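# Wind cable around a held reel's hub

## Task

With one gripper holding the reel, pin the cable under one of that gripper's fingers at a point close to one cable end. Then wrap the cable around the reel's hub for more than one complete turn, keeping it within roughly one cable thickness of the hub over almost the entire turn. Any cable between the flanges that doubles back in the opposite direction is subtracted from the turn. Declare completion only while that grip keeps the reel still and lifted above the table, the other arm's moving parts stay away from both reel and cable, and that other arm is not pressing hard against the holding arm.

## Robot and tools

Robot: two arms, left_arm and right_arm, each ending in a parallel gripper. left_arm sits on the +y side. Neither name refers to a side of any image. The calibrated bases are left_arm at (-0.002, +0.323, +0.033) m with quat_wxyz (+1.000, 0, 0, -0.028), and right_arm at (-0.016, -0.340, +0.038) m with quat_wxyz (+1.000, 0, 0, +0.010). A camera stand stands behind the arms.

Frames. The scene frame has its origin at table height, halfway between the nominal bases. +z points up and +x points out over the table. Hand positions, orientations, velocities, targets and wrist-camera poses are reported in each arm's own base frame. Fixed cameras and the table use the scene frame. Motion offsets run along the current Hand target's own axes. The fingers point along the gripper's +z, and they open and close along its y. end_effector_position is the spot between the pads, about 1 cm short of the tips. Reported poses can be off by a few centimetres, more at long reach.

execute_actions(actions, cameras). actions holds a list of actions. Each action is a table of up to 15 rows, one row per 1/30 s control step. If the table is shorter, its last row repeats to fill 15 steps. Every row has 14 numbers in [-1, 1]. The first 7 are left_arm: dx, dy, dz, rx, ry, rz, opening. The last 7 are right_arm in the same order. dx to rz are offsets from that arm's Hand target as it stood when the action began, not from the previous row. 1.0 equals 0.6 m of travel or 180 degrees. rx, ry, rz form a single rotation vector. Because each action starts from the current Hand target, sending the same offset twice moves the arm twice. Six zeros mean hold at the Hand target, and also re-command it. opening is absolute: +1 is fully open (0.094 m) and -1 is closed. Images are returned only when actions is empty or cameras names them (["all"], a list of names, or []).

move(target, speed, blend, opening_speed, grip_force, blocking, cameras). target is one 14-number row laid out as above, or a list of up to 15 such rows. Every row is an offset from the Hand targets at the start of the move, not from the previous row. The grippers follow straight paths that all finish together. Paths last at least 0.5 s and are cut off at 10 s, pauses included. Nothing is avoided on the way, including the other arm.
- speed: m/s, from 0.002 to 2.9, default 0.25. Rotation is capped at twice that value in rad/s. Give one value, or one per target.
- blend: metres of corner rounding at intermediate targets. The default 0 stops at each target.
- opening_speed: change per second on the -1..1 scale, at least 0.2. Use it for a slow close.
- grip_force: newtons per pad, 10 to 50. Give one value or one per arm. It persists once set, and lower forces close slowly.
- blocking=false returns after about 0.5 s while the move keeps running.
The result ends with a "move:" line. done means the arm is at rest within 10 mm and 2 degrees of its target. Other words are off_target, moving, held or fault, followed by which limits acted (paced = clipped, held = steps withheld). Neither done nor off_target tells you whether anything is touching.

wait(seconds 0 to 10) lets time pass while each arm holds its last command. A running move continues during the wait. stop() brakes a running move, and faster moves need more distance to stop. zoom_image(camera, region [x0, y0, x1, y1]) crops the latest image from one camera in pixels, no larger than 504 by 504. Cameras: cam_head_left, cam_head_right, cam_high, cam_low, cam_left_wrist, cam_right_wrist, each 672x504. finished_scene(scene) takes the current scene's number, ends the scene for good, and usually reports success.

Result lines. Each result gives end_effector_position (m) and end_effector_quat_wxyz per arm. Hand target is the last commanded pose after clipping, and the next offsets start from it. Tool commands gives the present gripper commands. grip_measured is the finger opening on the command scale, reading about 2.5 mm wide when empty and a little narrower than a gripped hard part. grip_effort_nm is a smoothed motor effort, where negative means closing; it does not reset to zero at rest. Joint velocities may read "within noise". Joint torques are total drive outputs, with gravity included. A MOTOR HOT line starts at 75 °C. At 90 °C an over-temperature fault folds that arm and it stays idle. Holding loads, staying stretched out, or pushing against something heats the motors, even while you think.

Control behaviour. Each step clips the commanded orientation to within 40 degrees of the measured one. The gripper often settles short of its target because of friction or load. Re-sending zeros asks for the target again. If a gap remains, command the missing distance as an offset. Once blocked, an arm keeps pressing until you command it back past its gripper. Joint ranges are in rad: waist -2.618 to 3.054, shoulder 0 to 3.142, elbow 0 to 3.142, wrist pitch and yaw ±1.571, wrist roll ±2.094.

Things to avoid:
- Knocking anything off the table, or putting it down off the table.
- Dropping parts, or letting go of moving parts.
- Fast contacts and slams.
- Targets set deep past a contact.
- Arm-to-arm hits or presses, including one gripper closing on the other's fingers. The clearance check does not guard the grippers and wrist cameras against each other.
- Paths that pass near an arm's own base; go around instead.
- Letting the wrist-camera cable touch anything, which counts as contact.
Loose objects may get a brief nudge at times. Grip the reel firmly, close slowly on the cable, and keep the free arm well clear before finishing.

Each tool is called after ">>>" as name(argument=value, ...), one argument or row to a line, values as JSON.

## Session

>>> execute_actions(
  actions=[],
)

Scene clock: 0.00 s.
left_arm: end_effector_position=(+0.3991, +0.0351, +0.1057) grip_measured=+1.000 grip_effort_nm=n/a end_effector_quat_wxyz=(+0.592, -0.074, +0.801, +0.047) | right_arm: end_effector_position=(+0.3831, -0.0584, +0.1039) grip_measured=+1.000 grip_effort_nm=n/a end_effector_quat_wxyz=(+0.589, +0.124, +0.794, -0.087)
Joint positions: left_arm=[0.021 1.541 0.367 0.873 -0.144 -0.058 0.094] | right_arm=[-0.037 1.509 0.324 0.879 0.254 0.088 0.094]
Joint velocities: within noise
Joint torques (N m): no reading
Heat: left arm: 25 °C; right arm: 24 °C.
Hand target: left_arm +0.4015, +0.0353, +0.1128; +0.600, -0.075, +0.795, +0.046 | right_arm +0.3854, -0.0588, +0.1096; +0.595, +0.125, +0.789, -0.087
Tool commands: left_gripper/opening=+1.0 right_gripper/opening=+1.0
camera_calibration:
cam_left_wrist: T_world_to_cam=[[0.150734, -0.988557, -0.00589513, -0.0265641], [-0.67067, -0.0978786, -0.73527, 0.384482], [0.726279, 0.114784, -0.677749, -0.133112], [0, 0, 0, 1]] pos_world=[0.358541, 0.0266516, 0.192325]
cam_right_wrist: T_world_to_cam=[[-0.313073, -0.949667, -0.0108795, 0.0636346], [-0.640589, 0.21961, -0.735811, 0.370008], [0.701164, -0.223393, -0.6771, -0.122973], [0, 0, 0, 1]] pos_world=[0.343169, -0.0482971, 0.189683]

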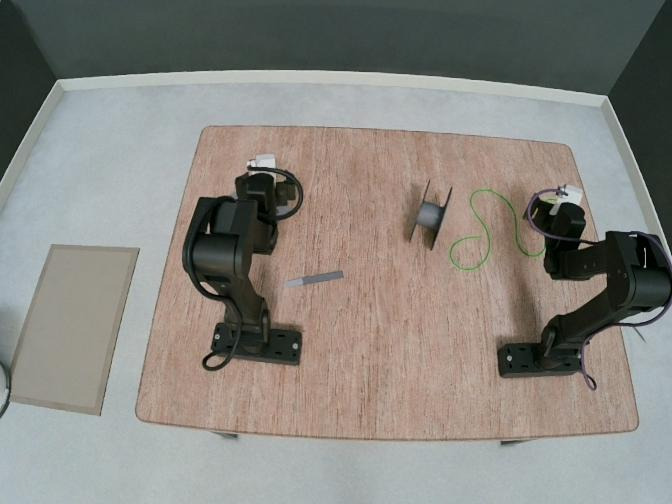

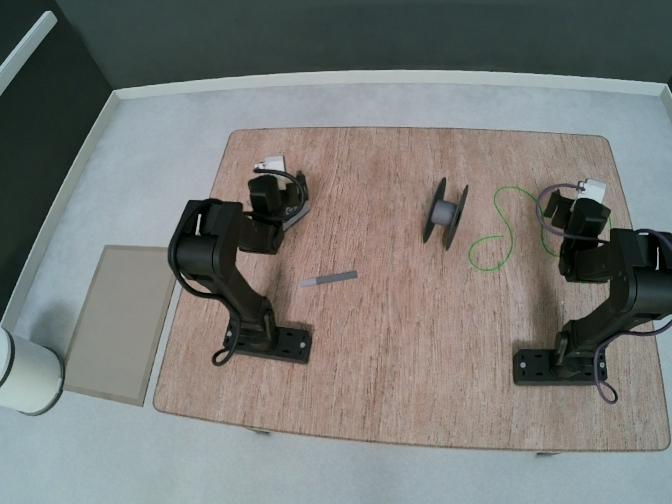

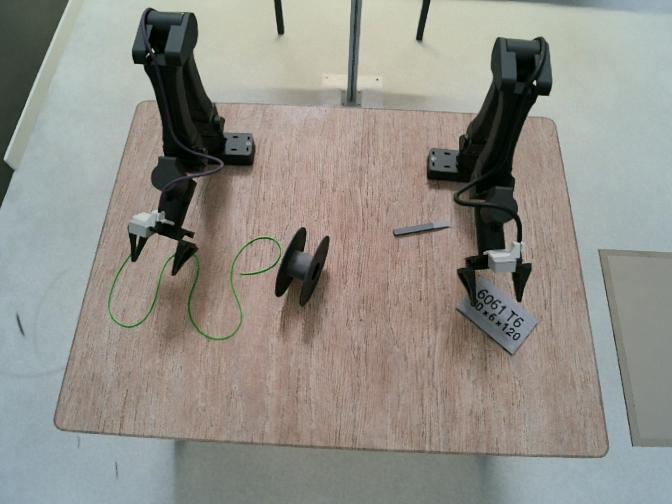

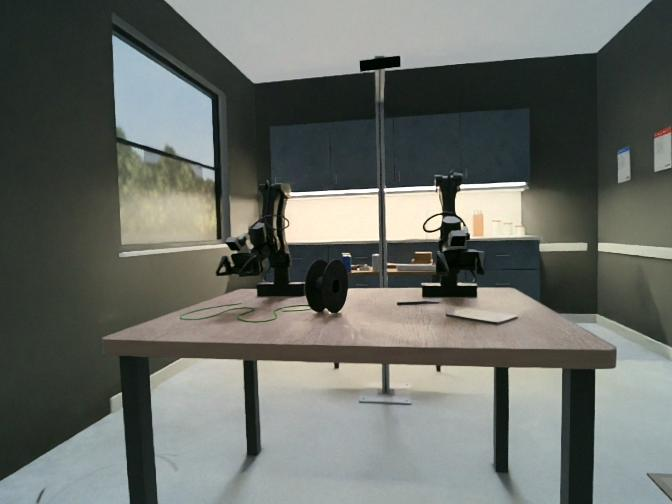

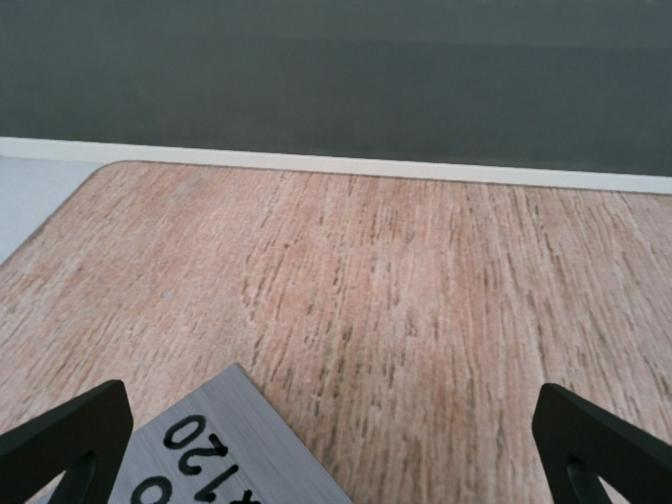

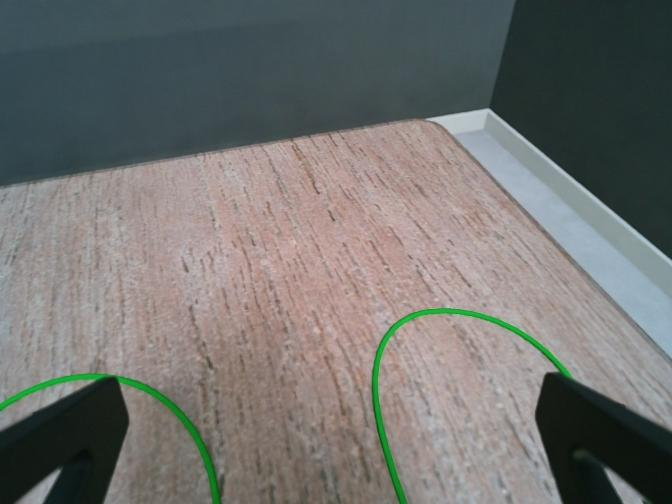

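>>> zoom_image(
  camera="cam_high",
  region=[90, 200, 350, 360],
)

>>> zoom_image(
  camera="cam_head_left",
  region=[380, 150, 600, 290],
)

>>> zoom_image(
  camera="cam_low",
  region=[160, 240, 420, 350],
)

Scaled by 1.938 from the camera's 672x504 image, which has a finer 960x720 frame.

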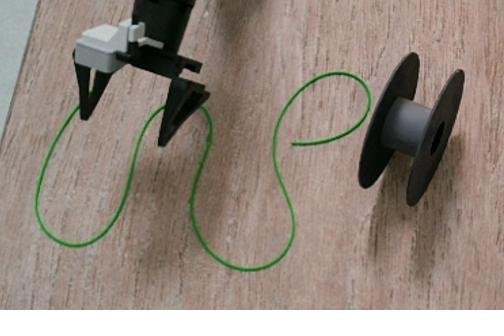

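Scaled by 2.291 from the camera's 672x504 image, which has a finer 960x720 frame.

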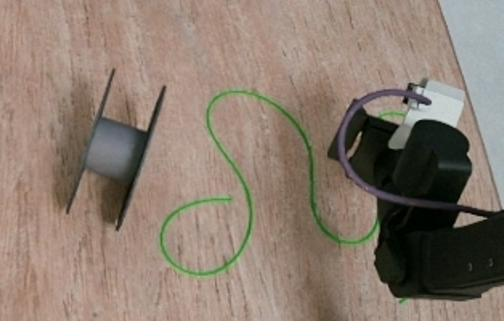

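Scaled by 1.938 from the camera's 672x504 image, which has a finer 960x720 frame.

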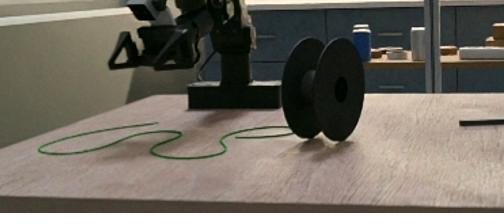

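>>> move(
  target=[-0.16, 0, -0.046, 0, 0, 0, 1, -0.159, -0.093, -0.297, 0, 0.333, 0, 0.0],
  speed=0.3,
  cameras=["cam_head_left","cam_high","cam_right_wrist"],
)

Scene clock: 437.30 s.
left_arm: end_effector_position=(+0.3970, +0.0350, +0.1882) grip_measured=+1.000 grip_effort_nm=0.02 end_effector_quat_wxyz=(+0.575, -0.073, +0.813, +0.048) | right_arm: end_effector_position=(+0.2272, -0.0689, +0.2417) grip_measured=+0.002 grip_effort_nm=-0.10 end_effector_quat_wxyz=(+0.110, +0.152, +0.982, -0.016)
Joint positions: left_arm=[0.021 1.221 0.596 0.282 -0.144 -0.058 0.094] | right_arm=[-0.299 1.325 1.543 -1.565 -0.001 0.007 0.047]
Joint torques (N m): left_arm=[0.51 -5.91 10.45 2.24 0.02 0.06] | right_arm=[-0.57 -2.77 9.47 0.57 -0.11 -0.09]
Heat: left arm: 40 °C; right arm: 33 °C.
Hand target: left_arm +0.4011, +0.0368, +0.2126; +0.600, -0.075, +0.795, +0.046 | right_arm +0.2300, -0.0699, +0.2500; +0.121, +0.152, +0.981, -0.013
Off the commanded pose: left_arm 0.025 m, 4 deg | right_arm 0.009 m, 1 deg.
move: off_target (left_arm)
camera_calibration:
cam_right_wrist: T_world_to_cam=[[-0.309861, -0.950749, 0.00786439, 0.00104056], [-0.926288, 0.303734, 0.223018, 0.212851], [-0.214422, 0.0618199, -0.974783, 0.376923], [0, 0, 0, 1]] pos_world=[0.278305, -0.0869622, 0.319941]
Images, in order (width x height): cam_head_left 672x504, cam_high 672x504, cam_right_wrist 672x504.

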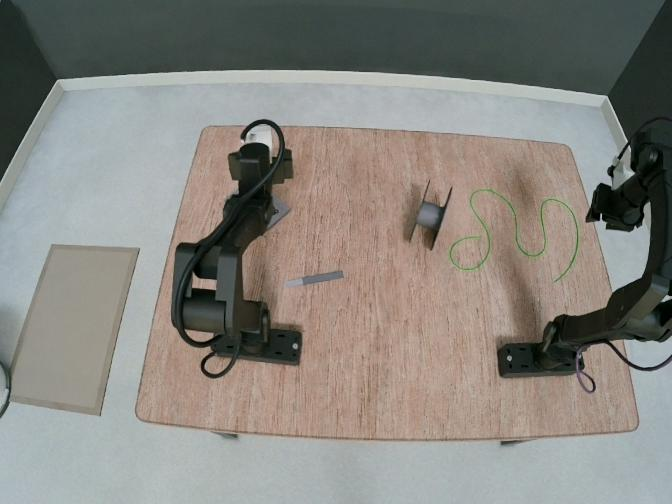

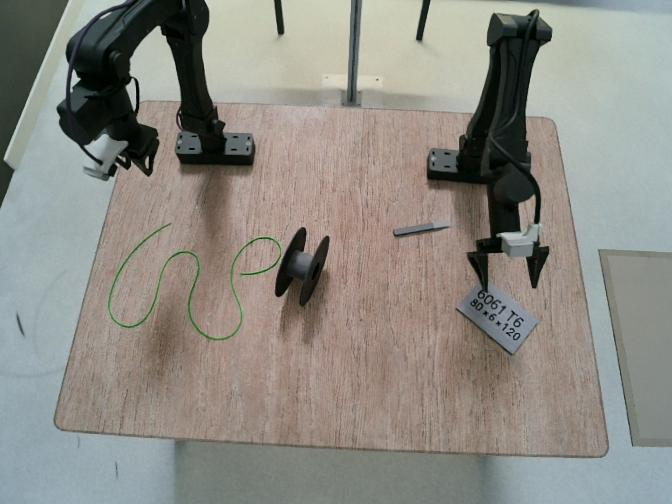

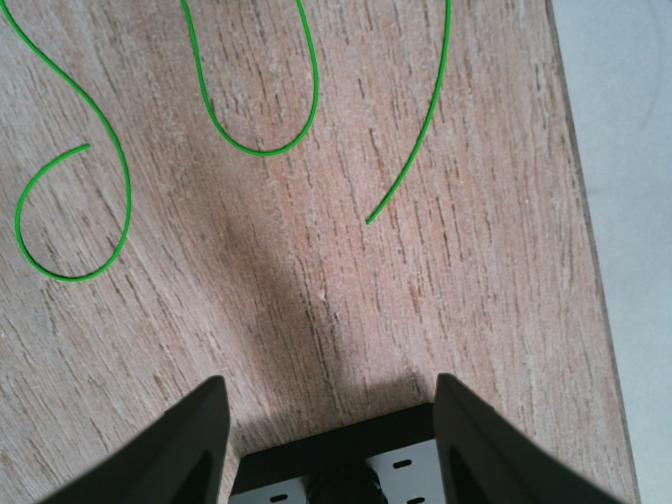

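>>> move(
  target=[0, 0, 0, 0, 0, 0, 1, -0.0347,-0.122,0.3252, 0.0173,0.0759,0.1124, 0.0],
  speed=0.25,
  cameras=["cam_right_wrist"],
)

Scene clock: 509.37 s.
left_arm: end_effector_position=(+0.3970, +0.0350, +0.1881) grip_measured=+1.000 grip_effort_nm=0.01 end_effector_quat_wxyz=(+0.575, -0.073, +0.813, +0.048) | right_arm: end_effector_position=(+0.2732, -0.1556, +0.0661) grip_measured=+0.002 grip_effort_nm=-0.10 end_effector_quat_wxyz=(-0.002, +0.320, +0.947, +0.003)
Joint positions: left_arm=[0.021 1.221 0.596 0.281 -0.144 -0.058 0.094] | right_arm=[-0.524 1.766 1.281 -1.092 -0.004 0.128 0.047]
Joint torques (N m): left_arm=[0.61 -6 10.26 2.25 0.02 0.05] | right_arm=[-0.42 -6.48 5.79 0.34 0.07 0.14]
Heat: left arm: 38 °C; right arm: 28 °C.
Hand target: left_arm +0.4011, +0.0368, +0.2126; +0.600, -0.075, +0.795, +0.046 | right_arm +0.2727, -0.1580, +0.0649; +0.000, +0.325, +0.946, +0.000
Off the commanded pose: left_arm 0.025 m, 4 deg | right_arm 0.003 m, 1 deg.
move: off_target (left_arm)
camera_calibration:
cam_right_wrist: T_world_to_cam=[[-0.611924, -0.790872, 0.0084476, 0.0416121], [-0.7087, 0.553024, 0.438073, 0.286005], [-0.351131, 0.26208, -0.8989, 0.284431], [0, 0, 0, 1]] pos_world=[0.328028, -0.199802, 0.130033]
Images, in order (width x height): cam_right_wrist 672x504.

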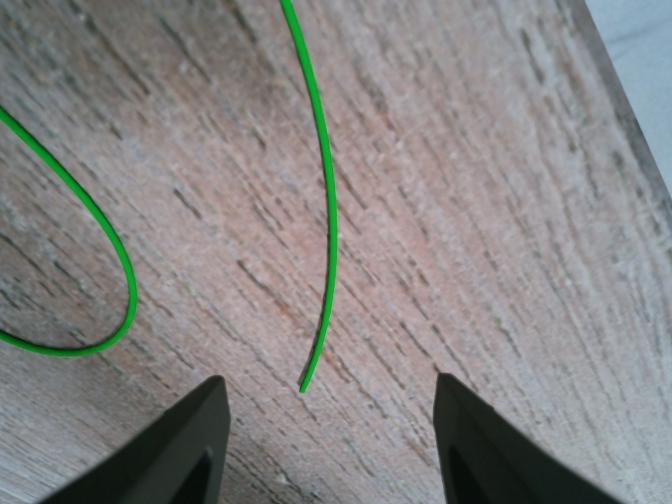

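>>> move(
  target=[
    [0, 0, 0, 0, 0, 0, 1, 0,0,0.1398, 0,0,0, 0.0],
    [0, 0, 0, 0, 0, 0, 1, 0,0,0.1398, 0,0,0, -1],
  ],
  speed=0.08,
  grip_force=[50, 40],
  cameras=["cam_right_wrist"],
)

Scene clock: 534.43 s.
left_arm: end_effector_position=(+0.3970, +0.0350, +0.1881) grip_measured=+1.000 grip_effort_nm=0.01 end_effector_quat_wxyz=(+0.575, -0.073, +0.813, +0.048) | right_arm: end_effector_position=(+0.2760, -0.1573, -0.0144) grip_measured=-0.994 grip_effort_nm=-0.31 end_effector_quat_wxyz=(+0.004, +0.321, +0.947, +0.001)
Joint positions: left_arm=[0.021 1.221 0.596 0.281 -0.144 -0.058 0.094] | right_arm=[-0.524 1.886 1.089 -0.766 -0.004 0.129 0]
Joint torques (N m): left_arm=[0.55 -5.94 10.4 2.29 0.06 0.07] | right_arm=[-0.61 -6.26 4.85 0.34 0.02 0.09]
Heat: left arm: 38 °C; right arm: 27 °C.
Hand target: left_arm +0.4011, +0.0368, +0.2126; +0.600, -0.075, +0.795, +0.046 | right_arm +0.2727, -0.1579, -0.0191; +0.000, +0.325, +0.946, +0.000
Off the commanded pose: left_arm 0.025 m, 4 deg | right_arm 0.006 m, 1 deg.
grip_force (N): 50, 40
move: off_target (left_arm)
camera_calibration:
cam_right_wrist: T_world_to_cam=[[-0.612621, -0.790348, 0.00676463, 0.0429017], [-0.712956, 0.556286, 0.426896, 0.325643], [-0.34116, 0.256703, -0.904275, 0.209813], [0, 0, 0, 1]] pos_world=[0.330031, -0.201103, 0.0504223]
Images, in order (width x height): cam_right_wrist 672x504.

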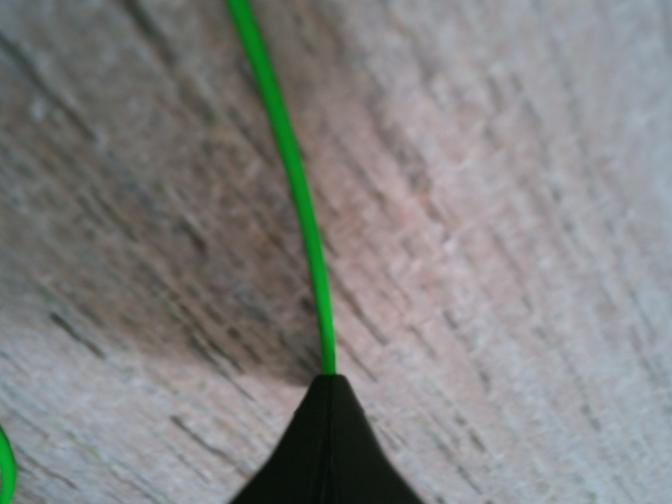

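>>> move(
  target=[
    [0, 0, 0, 0, 0, 0, 1, 0,0,-0.02, 0,0,0, -0.3],
    [0, 0, 0, 0, 0, 0, 1, 0,0,0.013, 0,0,0, -0.3],
    [0, 0, 0, 0, 0, 0, 1, 0,0,0.013, 0,0,0, -1],
  ],
  speed=0.08,
  cameras=["cam_right_wrist"],
)

Scene clock: 546.17 s.
left_arm: end_effector_position=(+0.3970, +0.0350, +0.1881) grip_measured=+1.000 grip_effort_nm=0.01 end_effector_quat_wxyz=(+0.575, -0.073, +0.813, +0.048) | right_arm: end_effector_position=(+0.2772, -0.1590, -0.0198) grip_measured=-0.965 grip_effort_nm=-0.80 end_effector_quat_wxyz=(+0.007, +0.321, +0.947, -0.001)
Joint positions: left_arm=[0.021 1.221 0.596 0.281 -0.144 -0.058 0.094] | right_arm=[-0.524 1.898 1.079 -0.738 0 0.13 0.002]
Joint torques (N m): left_arm=[0.59 -6.04 10.33 2.29 0.03 0.07] | right_arm=[-0.49 -5.81 4.34 0.39 -0.03 0.08]
Heat: left arm: 39 °C; right arm: 27 °C.
Hand target: left_arm +0.4011, +0.0368, +0.2126; +0.600, -0.075, +0.795, +0.046 | right_arm +0.2729, -0.1581, -0.0268; +0.001, +0.325, +0.946, +0.000
Off the commanded pose: left_arm 0.025 m, 4 deg | right_arm 0.008 m, 1 deg.
grip_force (N): 50, 40
move: off_target (left_arm)
camera_calibration:
cam_right_wrist: T_world_to_cam=[[-0.613584, -0.789567, 0.00994206, 0.0427902], [-0.714072, 0.560202, 0.419851, 0.330546], [-0.33707, 0.250514, -0.907539, 0.20365], [0, 0, 0, 1]] pos_world=[0.330933, -0.202404, 0.0456149]
Images, in order (width x height): cam_right_wrist 672x504.

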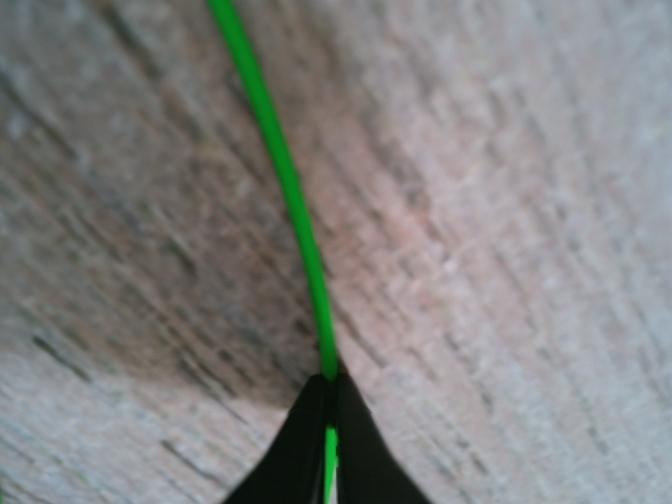

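>>> move(
  target=[
    [0, 0, 0, 0, 0, 0, 1, 0,0,-0.245, 0,0,0, -1],
    [0, 0, 0, 0, 0, 0, 1, 0.1507,0.3222,-0.3617, -0.038,-0.016,-0.033, -1],
    [0, 0, 0, 0, 0, 0, 1, 0.2927,0.6687,-0.3368, -0.0763,-0.0319,-0.0656, -1],
  ],
  speed=0.2,
  blend=[0.03, 0.05, 0],
  cameras=["cam_head_left","cam_high","cam_right_wrist"],
)

Scene clock: 618.23 s.
left_arm: end_effector_position=(+0.3970, +0.0350, +0.1881) grip_measured=+1.000 grip_effort_nm=0.01 end_effector_quat_wxyz=(+0.575, -0.073, +0.813, +0.048) | right_arm: end_effector_position=(+0.3755, +0.2664, +0.1696) grip_measured=-0.967 grip_effort_nm=-0.84 end_effector_quat_wxyz=(+0.077, +0.220, +0.968, +0.096)
Joint positions: left_arm=[0.021 1.221 0.596 0.281 -0.144 -0.058 0.094] | right_arm=[0.609 2.115 2.149 -1.359 -0.016 1.058 0.002]
Joint torques (N m): left_arm=[0.38 -5.9 10.4 2.26 0.01 0.06] | right_arm=[-0.09 -8.47 10.07 0.54 0.17 0.02]
Heat: left arm: 39 °C; right arm: 27 °C.
Hand target: left_arm +0.4011, +0.0368, +0.2126; +0.600, -0.075, +0.795, +0.046 | right_arm +0.3810, +0.2664, +0.1752; +0.086, +0.224, +0.966, +0.097
Off the commanded pose: left_arm 0.025 m, 4 deg | right_arm 0.008 m, 1 deg.
grip_force (N): 50, 40
move: off_target (left_arm)
camera_calibration:
cam_right_wrist: T_world_to_cam=[[-0.419163, -0.883572, -0.208815, 0.426245], [-0.881426, 0.340878, 0.326942, 0.219936], [-0.217696, 0.321097, -0.921686, 0.24085], [0, 0, 0, 1]] pos_world=[0.424955, 0.224311, 0.239088]
Images, in order (width x height): cam_head_left 672x504, cam_high 672x504, cam_right_wrist 672x504.

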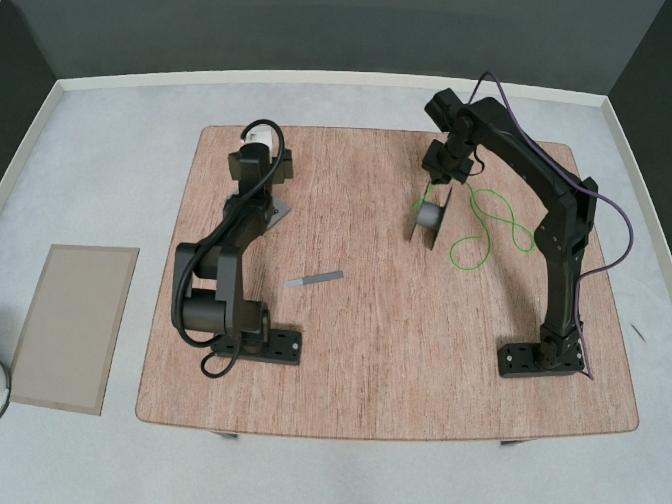

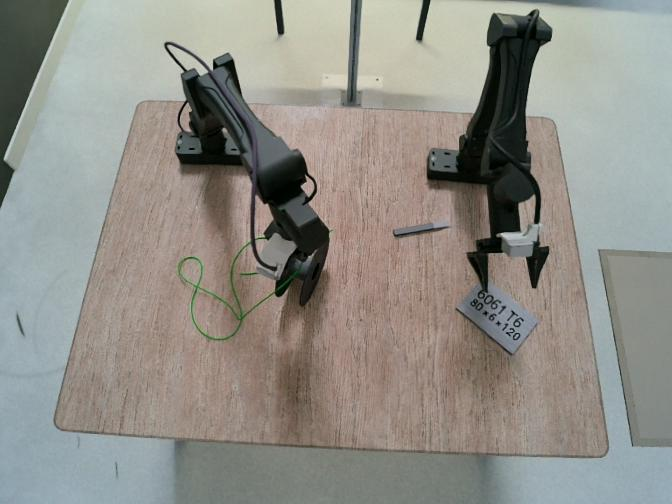

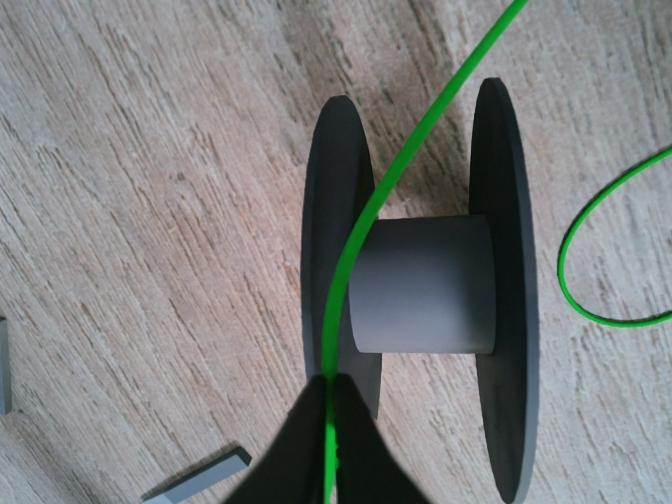

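>>> move(
  target=[
    [0, 0, 0, 0, 0, 0, 1, -0.0113,-0.0228,0.0327, 0.036,0.02,0, -1],
    [0, 0, 0, 0, 0, 0, 1, -0.0027,-0.0388,0.1012, 0.0726,0.0396,-0.0006, -1],
  ],
  speed=[0.12, 0.07],
  blend=[0.005, 0],
  cameras=["cam_head_left","cam_high","cam_low","cam_right_wrist"],
)

Scene clock: 722.10 s.
left_arm: end_effector_position=(+0.3970, +0.0350, +0.1881) grip_measured=+1.000 grip_effort_nm=0.01 end_effector_quat_wxyz=(+0.575, -0.073, +0.813, +0.048) | right_arm: end_effector_position=(+0.3798, +0.2557, +0.1078) grip_measured=-0.967 grip_effort_nm=-0.84 end_effector_quat_wxyz=(-0.005, +0.225, +0.974, +0.005)
Joint positions: left_arm=[0.021 1.221 0.596 0.281 -0.144 -0.058 0.094] | right_arm=[0.585 2.39 2.388 -1.568 -0.013 1.039 0.002]
Joint torques (N m): left_arm=[0.55 -6.04 10.36 2.25 0.05 0.07] | right_arm=[-0.58 -9.76 9.7 0.1 0.14 -0.03]
Heat: left arm: 39 °C; right arm: 29 °C.
Hand target: left_arm +0.4011, +0.0368, +0.2126; +0.600, -0.075, +0.795, +0.046 | right_arm +0.3856, +0.2541, +0.1115; +0.000, +0.225, +0.974, +0.000
Off the commanded pose: left_arm 0.025 m, 4 deg | right_arm 0.007 m, 1 deg.
joint sent to its limit (right arm) — joint 4 (wrist pitch), lower limit. The joint targets still meet the commanded pose.
grip_force (N): 50, 40
move: off_target (left_arm)
camera_calibration:
cam_right_wrist: T_world_to_cam=[[-0.444397, -0.895815, 0.00512548, 0.395331], [-0.801961, 0.400374, 0.44335, 0.189668], [-0.399212, 0.192913, -0.896334, 0.287342], [0, 0, 0, 1]] pos_world=[0.442501, 0.222774, 0.171439]
Images, in order (width x height): cam_head_left 672x504, cam_high 672x504, cam_low 672x504, cam_right_wrist 672x504.

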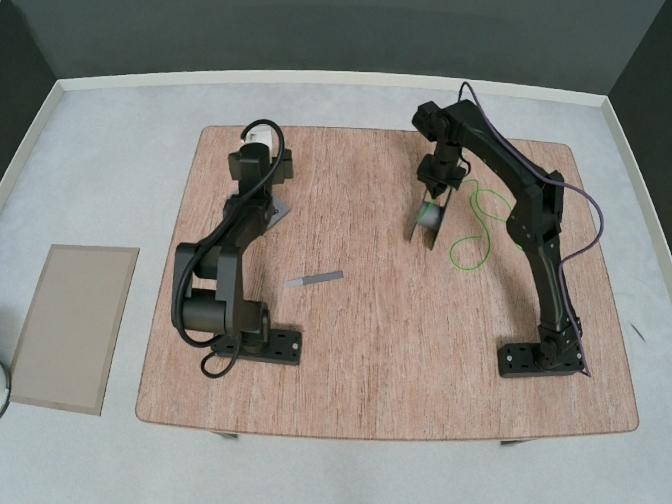

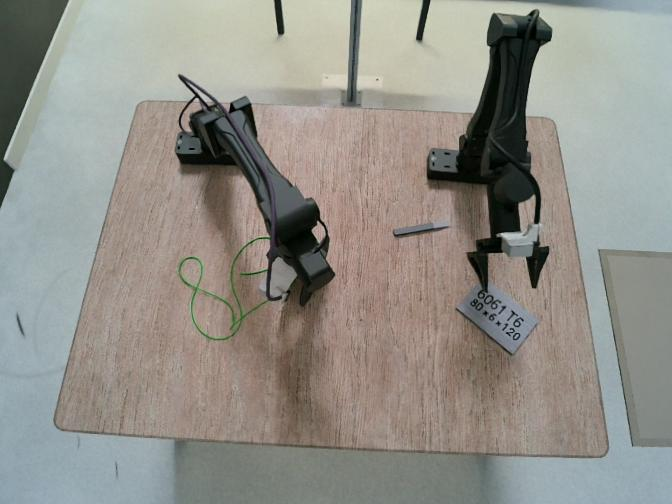

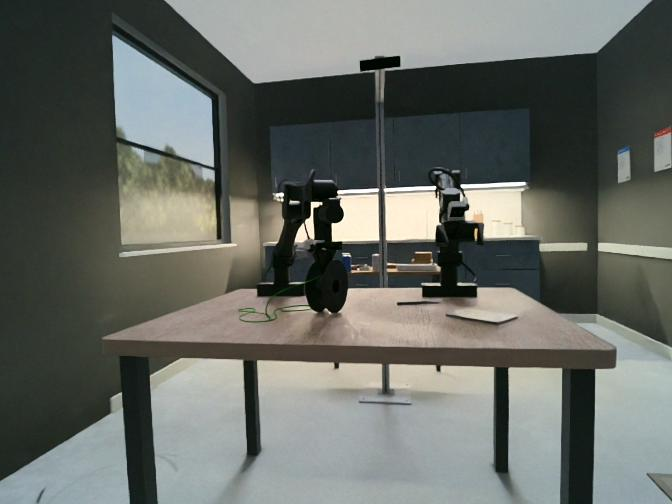

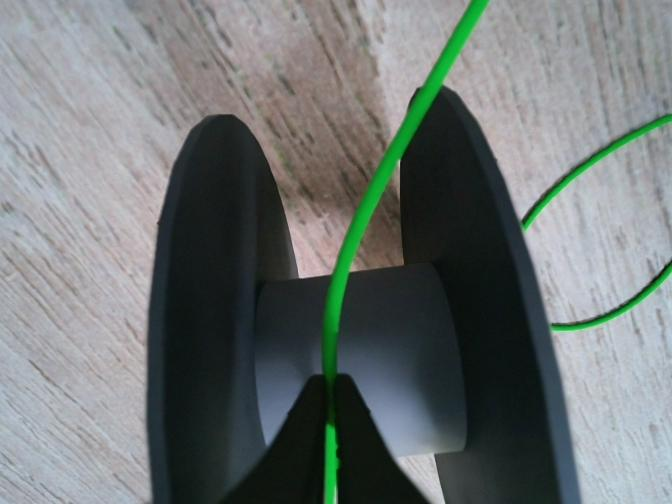

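>>> move(
  target=[
    [0.0648,-0.28,-0.1935, 0.1258,0.0231,0.0465, 0.1, 0,0,0,0,0,0,-1],
    [0.2533,-0.5363,-0.3293, 0.1258,0.0231,0.0465, 0.1, 0,0,0,0,0,0,-1],
  ],
  speed=0.25,
  blend=[0.05, 0],
  cameras=["cam_head_left","cam_high","cam_left_wrist","cam_right_wrist"],
)

Scene clock: 782.60 s.
left_arm: end_effector_position=(+0.2250, -0.3180, +0.1167) grip_measured=+0.102 grip_effort_nm=-0.07 end_effector_quat_wxyz=(+0.558, +0.122, +0.818, -0.064) | right_arm: end_effector_position=(+0.3797, +0.2556, +0.1078) grip_measured=-0.967 grip_effort_nm=-0.85 end_effector_quat_wxyz=(-0.005, +0.225, +0.974, +0.005)
Joint positions: left_arm=[-1.349 1.602 0.706 0.192 -0.966 -0.576 0.052] | right_arm=[0.585 2.39 2.388 -1.569 -0.013 1.039 0.002]
Joint torques (N m): left_arm=[0.16 -5.82 8.92 1.76 -0.55 -0.12] | right_arm=[-0.35 -9.77 9.8 0.06 0.17 -0.04]
Heat: left arm: 40 °C; right arm: 32 °C.
Hand target: left_arm +0.2293, -0.3220, +0.1261; +0.569, +0.101, +0.813, -0.070 | right_arm +0.3855, +0.2542, +0.1115; +0.000, +0.225, +0.974, +0.000
Off the commanded pose: left_arm 0.011 m, 3 deg | right_arm 0.007 m, 1 deg.
joint sent to its limit (right arm) — joint 4 (wrist pitch), lower limit. The joint targets still meet the commanded pose.
grip_force (N): 50, 40
move: off_target (left_arm)
camera_calibration:
cam_left_wrist: T_world_to_cam=[[-0.295309, -0.954204, -0.0478329, -0.233094], [-0.691753, 0.248082, -0.678184, 0.349383], [0.658992, -0.167185, -0.733334, -0.0266807], [0, 0, 0, 1]] pos_world=[0.190434, -0.313556, 0.206231]
cam_right_wrist: T_world_to_cam=[[-0.444378, -0.895823, 0.00546461, 0.395132], [-0.80182, 0.400453, 0.443535, 0.189516], [-0.399517, 0.192715, -0.896241, 0.287484], [0, 0, 0, 1]] pos_world=[0.442401, 0.222674, 0.171439]
Images, in order (width x height): cam_head_left 672x504, cam_high 672x504, cam_left_wrist 672x504, cam_right_wrist 672x504.

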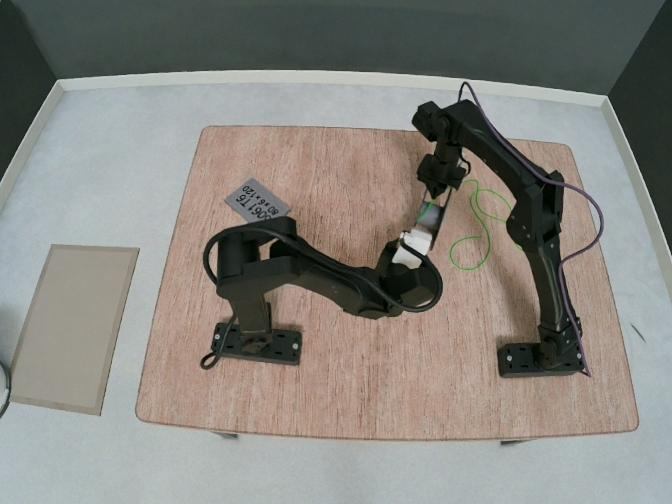

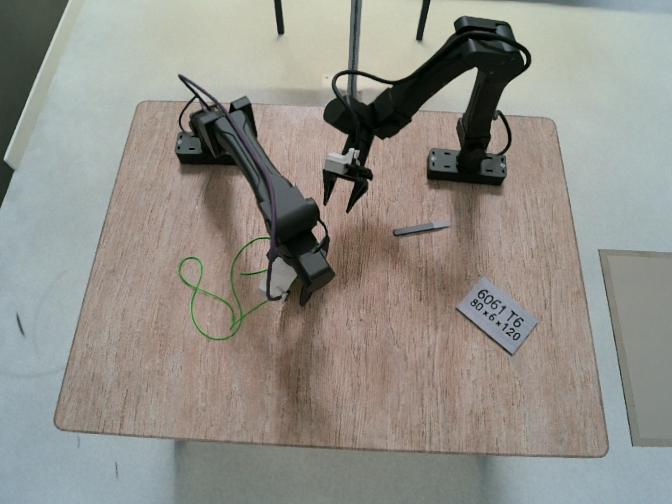

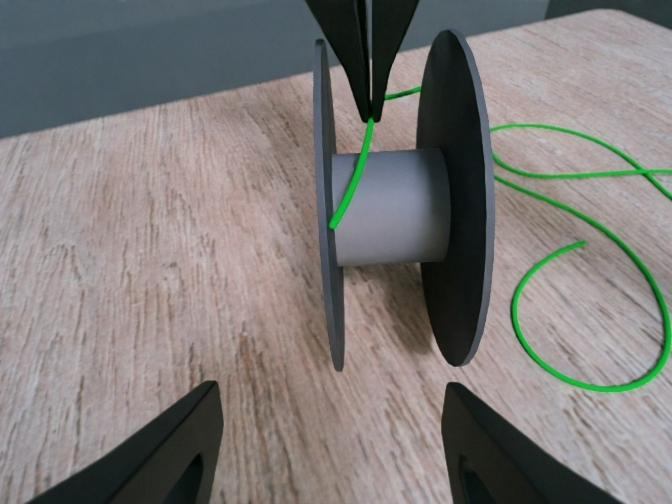

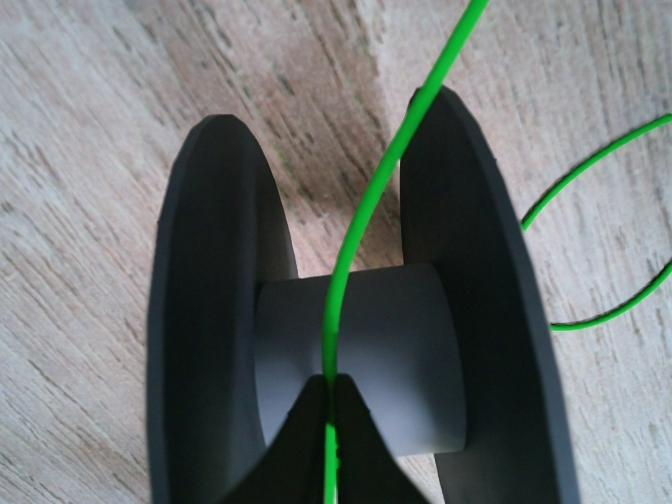

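>>> move(
  target=[-0.017,-0.0043,0.1687, 0,0,0, -0.1, 0,0,0,0,0,0,-1],
  speed=0.08,
  cameras=["cam_left_wrist","cam_high"],
)

Scene clock: 834.77 s.
left_arm: end_effector_position=(+0.3196, -0.3401, +0.0947) grip_measured=-0.098 grip_effort_nm=-0.07 end_effector_quat_wxyz=(+0.562, +0.110, +0.818, -0.057) | right_arm: end_effector_position=(+0.3797, +0.2556, +0.1078) grip_measured=-0.967 grip_effort_nm=-0.84 end_effector_quat_wxyz=(-0.005, +0.225, +0.974, +0.005)
Joint positions: left_arm=[-1.096 1.868 0.86 0.47 -0.786 -0.366 0.042] | right_arm=[0.585 2.39 2.388 -1.569 -0.013 1.039 0.002]
Joint torques (N m): left_arm=[0.23 -7.82 8.61 2.08 -0.14 0] | right_arm=[-0.42 -9.59 9.89 0.12 0.16 -0.03]
Heat: left arm: 37 °C; right arm: 33 °C.
Hand target: left_arm +0.3244, -0.3484, +0.1011; +0.569, +0.101, +0.813, -0.070 | right_arm +0.3855, +0.2542, +0.1115; +0.000, +0.225, +0.974, +0.000
Off the commanded pose: left_arm 0.011 m, 2 deg | right_arm 0.007 m, 1 deg.
joint sent to its limit (right arm) — joint 4 (wrist pitch), lower limit. The joint targets still meet the commanded pose.
grip_force (N): 50, 40
move: off_target (left_arm)
camera_calibration:
cam_left_wrist: T_world_to_cam=[[-0.266908, -0.962563, -0.0472469, -0.239166], [-0.69427, 0.226053, -0.683293, 0.399223], [0.668393, -0.149575, -0.728614, -0.106301], [0, 0, 0, 1]] pos_world=[0.284384, -0.336358, 0.184034]
Images, in order (width x height): cam_high 672x504, cam_left_wrist 672x504.

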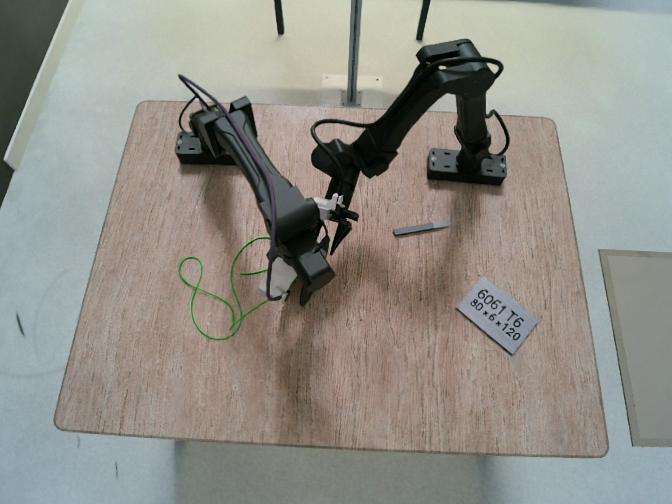

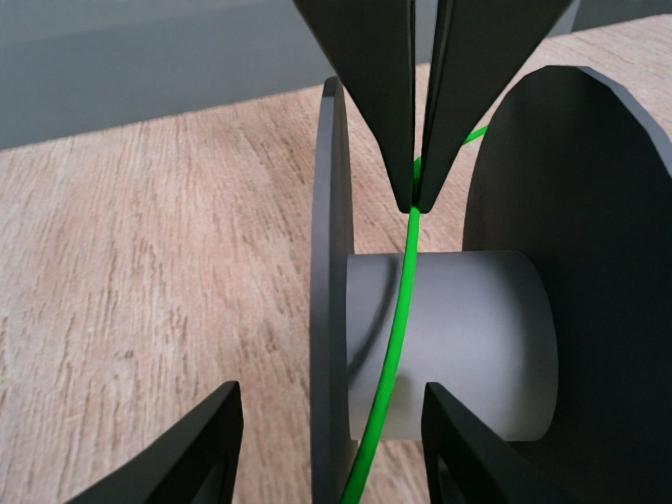

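>>> move(
  target=[0,0,0, 0,0,0, -1, 0,0,0,0,0,0,-1],
  speed=0.08,
  opening_speed=0.5,
  cameras=["cam_left_wrist","cam_right_wrist"],
)

Scene clock: 845.63 s.
left_arm: end_effector_position=(+0.3195, -0.3431, +0.0966) grip_measured=-0.895 grip_effort_nm=-1.00 end_effector_quat_wxyz=(+0.563, +0.109, +0.817, -0.064) | right_arm: end_effector_position=(+0.3795, +0.2548, +0.1078) grip_measured=-0.967 grip_effort_nm=-0.85 end_effector_quat_wxyz=(-0.005, +0.225, +0.974, +0.003)
Joint positions: left_arm=[-1.096 1.868 0.863 0.479 -0.777 -0.367 0.005] | right_arm=[0.585 2.39 2.388 -1.571 -0.01 1.039 0.002]
Joint torques (N m): left_arm=[0.05 -7.84 8.47 2.02 -0.21 0.02] | right_arm=[-0.42 -9.58 9.72 0.12 0.11 -0.04]
Heat: left arm: 39 °C; right arm: 33 °C.
Hand target: left_arm +0.3244, -0.3483, +0.1010; +0.569, +0.101, +0.813, -0.070 | right_arm +0.3855, +0.2542, +0.1115; +0.000, +0.225, +0.974, +0.000
Off the commanded pose: left_arm 0.009 m, 1 deg | right_arm 0.007 m, 1 deg.
joint sent to its limit (right arm) — joint 4 (wrist pitch), lower limit. The joint targets still meet the commanded pose.
grip_force (N): 50, 40
move: done
camera_calibration:
cam_left_wrist: T_world_to_cam=[[-0.274583, -0.960922, -0.0351127, -0.240218], [-0.691709, 0.222757, -0.686963, 0.399458], [0.66794, -0.16434, -0.725844, -0.110527], [0, 0, 0, 1]] pos_world=[0.284174, -0.337977, 0.185752]
cam_right_wrist: T_world_to_cam=[[-0.444073, -0.895946, 0.00889188, 0.393943], [-0.801891, 0.401843, 0.442146, 0.189554], [-0.399712, 0.189215, -0.896899, 0.288606], [0, 0, 0, 1]] pos_world=[0.4423, 0.222172, 0.171537]
Images, in order (width x height): cam_left_wrist 672x504, cam_right_wrist 672x504.

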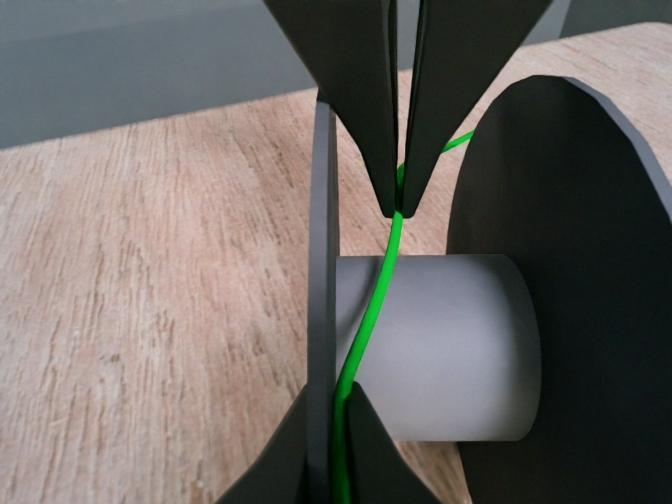

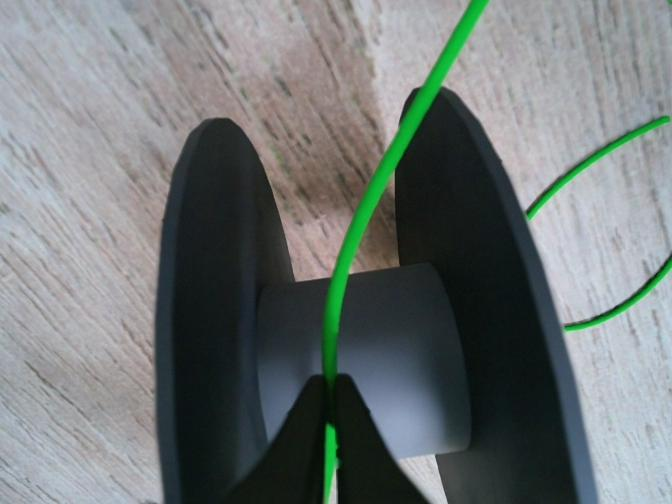

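>>> move(
  target=[
    [0,0,0,0,0,0,-1, 0,0,0,0,0,0,-0.72],
    [0,0,0,0,0,0,-1, 0,0,-0.075,-0.036,-0.02,0,-0.72],
    [0,0,0,0,0,0,-1, 0.0157,0.015,-0.106,-0.0726,-0.0396,0,-0.72],
    [0,0,0,0,0,0,-1, 0.013,-0.07,-0.264,-0.194,-0.1056,0,-0.72],
    [0,0,0,0,0,0,-1, 0.06,-0.3153,-0.281,-0.194,-0.1056,0,-0.72],
  ],
  speed=[0.08,0.1,0.1,0.2,0.2],
  blend=[0,0.005,0.01,0.02,0],
  cameras=["cam_left_wrist","cam_high","cam_head_left","cam_right_wrist"],
)

Scene clock: 891.17 s.
left_arm: end_effector_position=(+0.3197, -0.3429, +0.0965) grip_measured=-0.895 grip_effort_nm=-1.02 end_effector_quat_wxyz=(+0.563, +0.108, +0.817, -0.065) | right_arm: end_effector_position=(+0.2739, +0.1010, +0.2862) grip_measured=-0.722 grip_effort_nm=0.11 end_effector_quat_wxyz=(+0.235, +0.212, +0.914, +0.255)
Joint positions: left_arm=[-1.096 1.868 0.863 0.478 -0.777 -0.371 0.005] | right_arm=[0.189 1.158 1.404 -1.151 -0.263 0.735 0.013]
Joint torques (N m): left_arm=[0.2 -7.87 8.46 2.01 -0.27 0.05] | right_arm=[-0.87 -2.63 5.57 1.18 -0.18 -0.11]
Heat: left arm: 38 °C; right arm: 33 °C.
Hand target: left_arm +0.3244, -0.3483, +0.1010; +0.569, +0.100, +0.813, -0.070 | right_arm +0.2702, +0.1000, +0.2802; +0.226, +0.211, +0.916, +0.254
Off the commanded pose: left_arm 0.008 m, 1 deg | right_arm 0.007 m, 1 deg.
grip_force (N): 50, 40
move: done
camera_calibration:
cam_left_wrist: T_world_to_cam=[[-0.272977, -0.96149, -0.0319326, -0.241118], [-0.692754, 0.219495, -0.68696, 0.398729], [0.667514, -0.165403, -0.725994, -0.11082], [0, 0, 0, 1]] pos_world=[0.284375, -0.337682, 0.185756]
cam_right_wrist: T_world_to_cam=[[-0.278342, -0.781014, -0.559055, 0.313228], [-0.950754, 0.306672, 0.0449322, 0.251897], [0.136354, 0.544031, -0.827912, 0.233038], [0, 0, 0, 1]] pos_world=[0.294901, 0.040606, 0.356728]
Images, in order (width x height): cam_head_left 672x504, cam_high 672x504, cam_left_wrist 672x504, cam_right_wrist 672x504.

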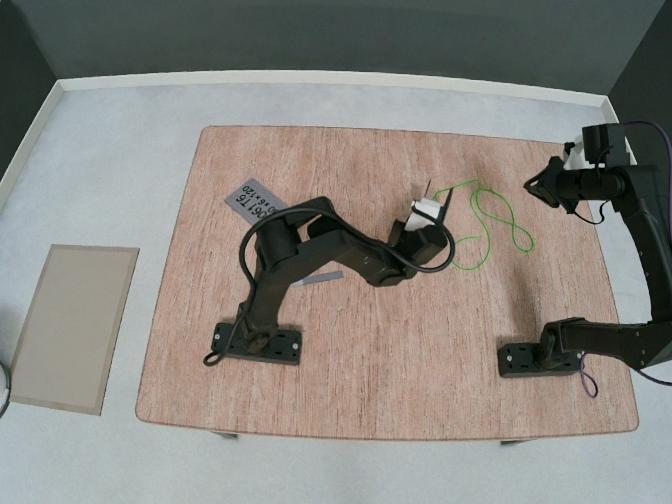

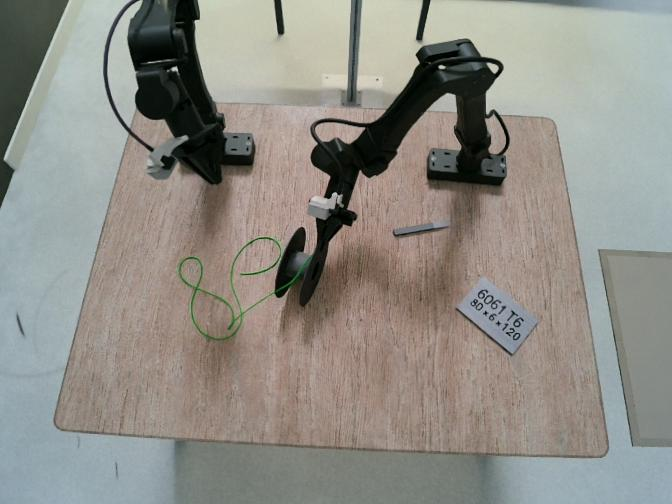

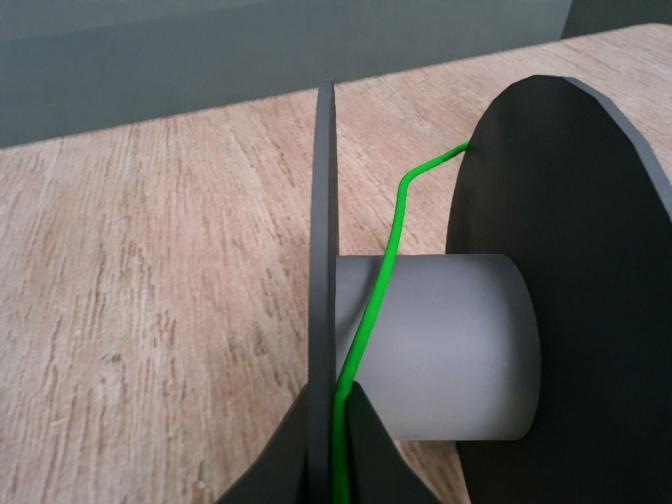

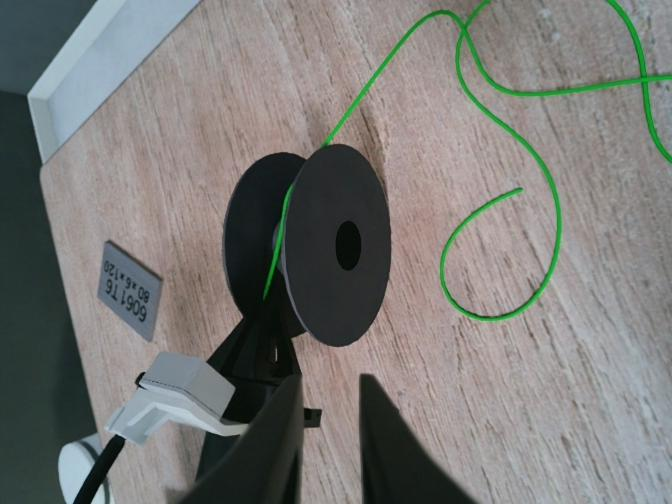

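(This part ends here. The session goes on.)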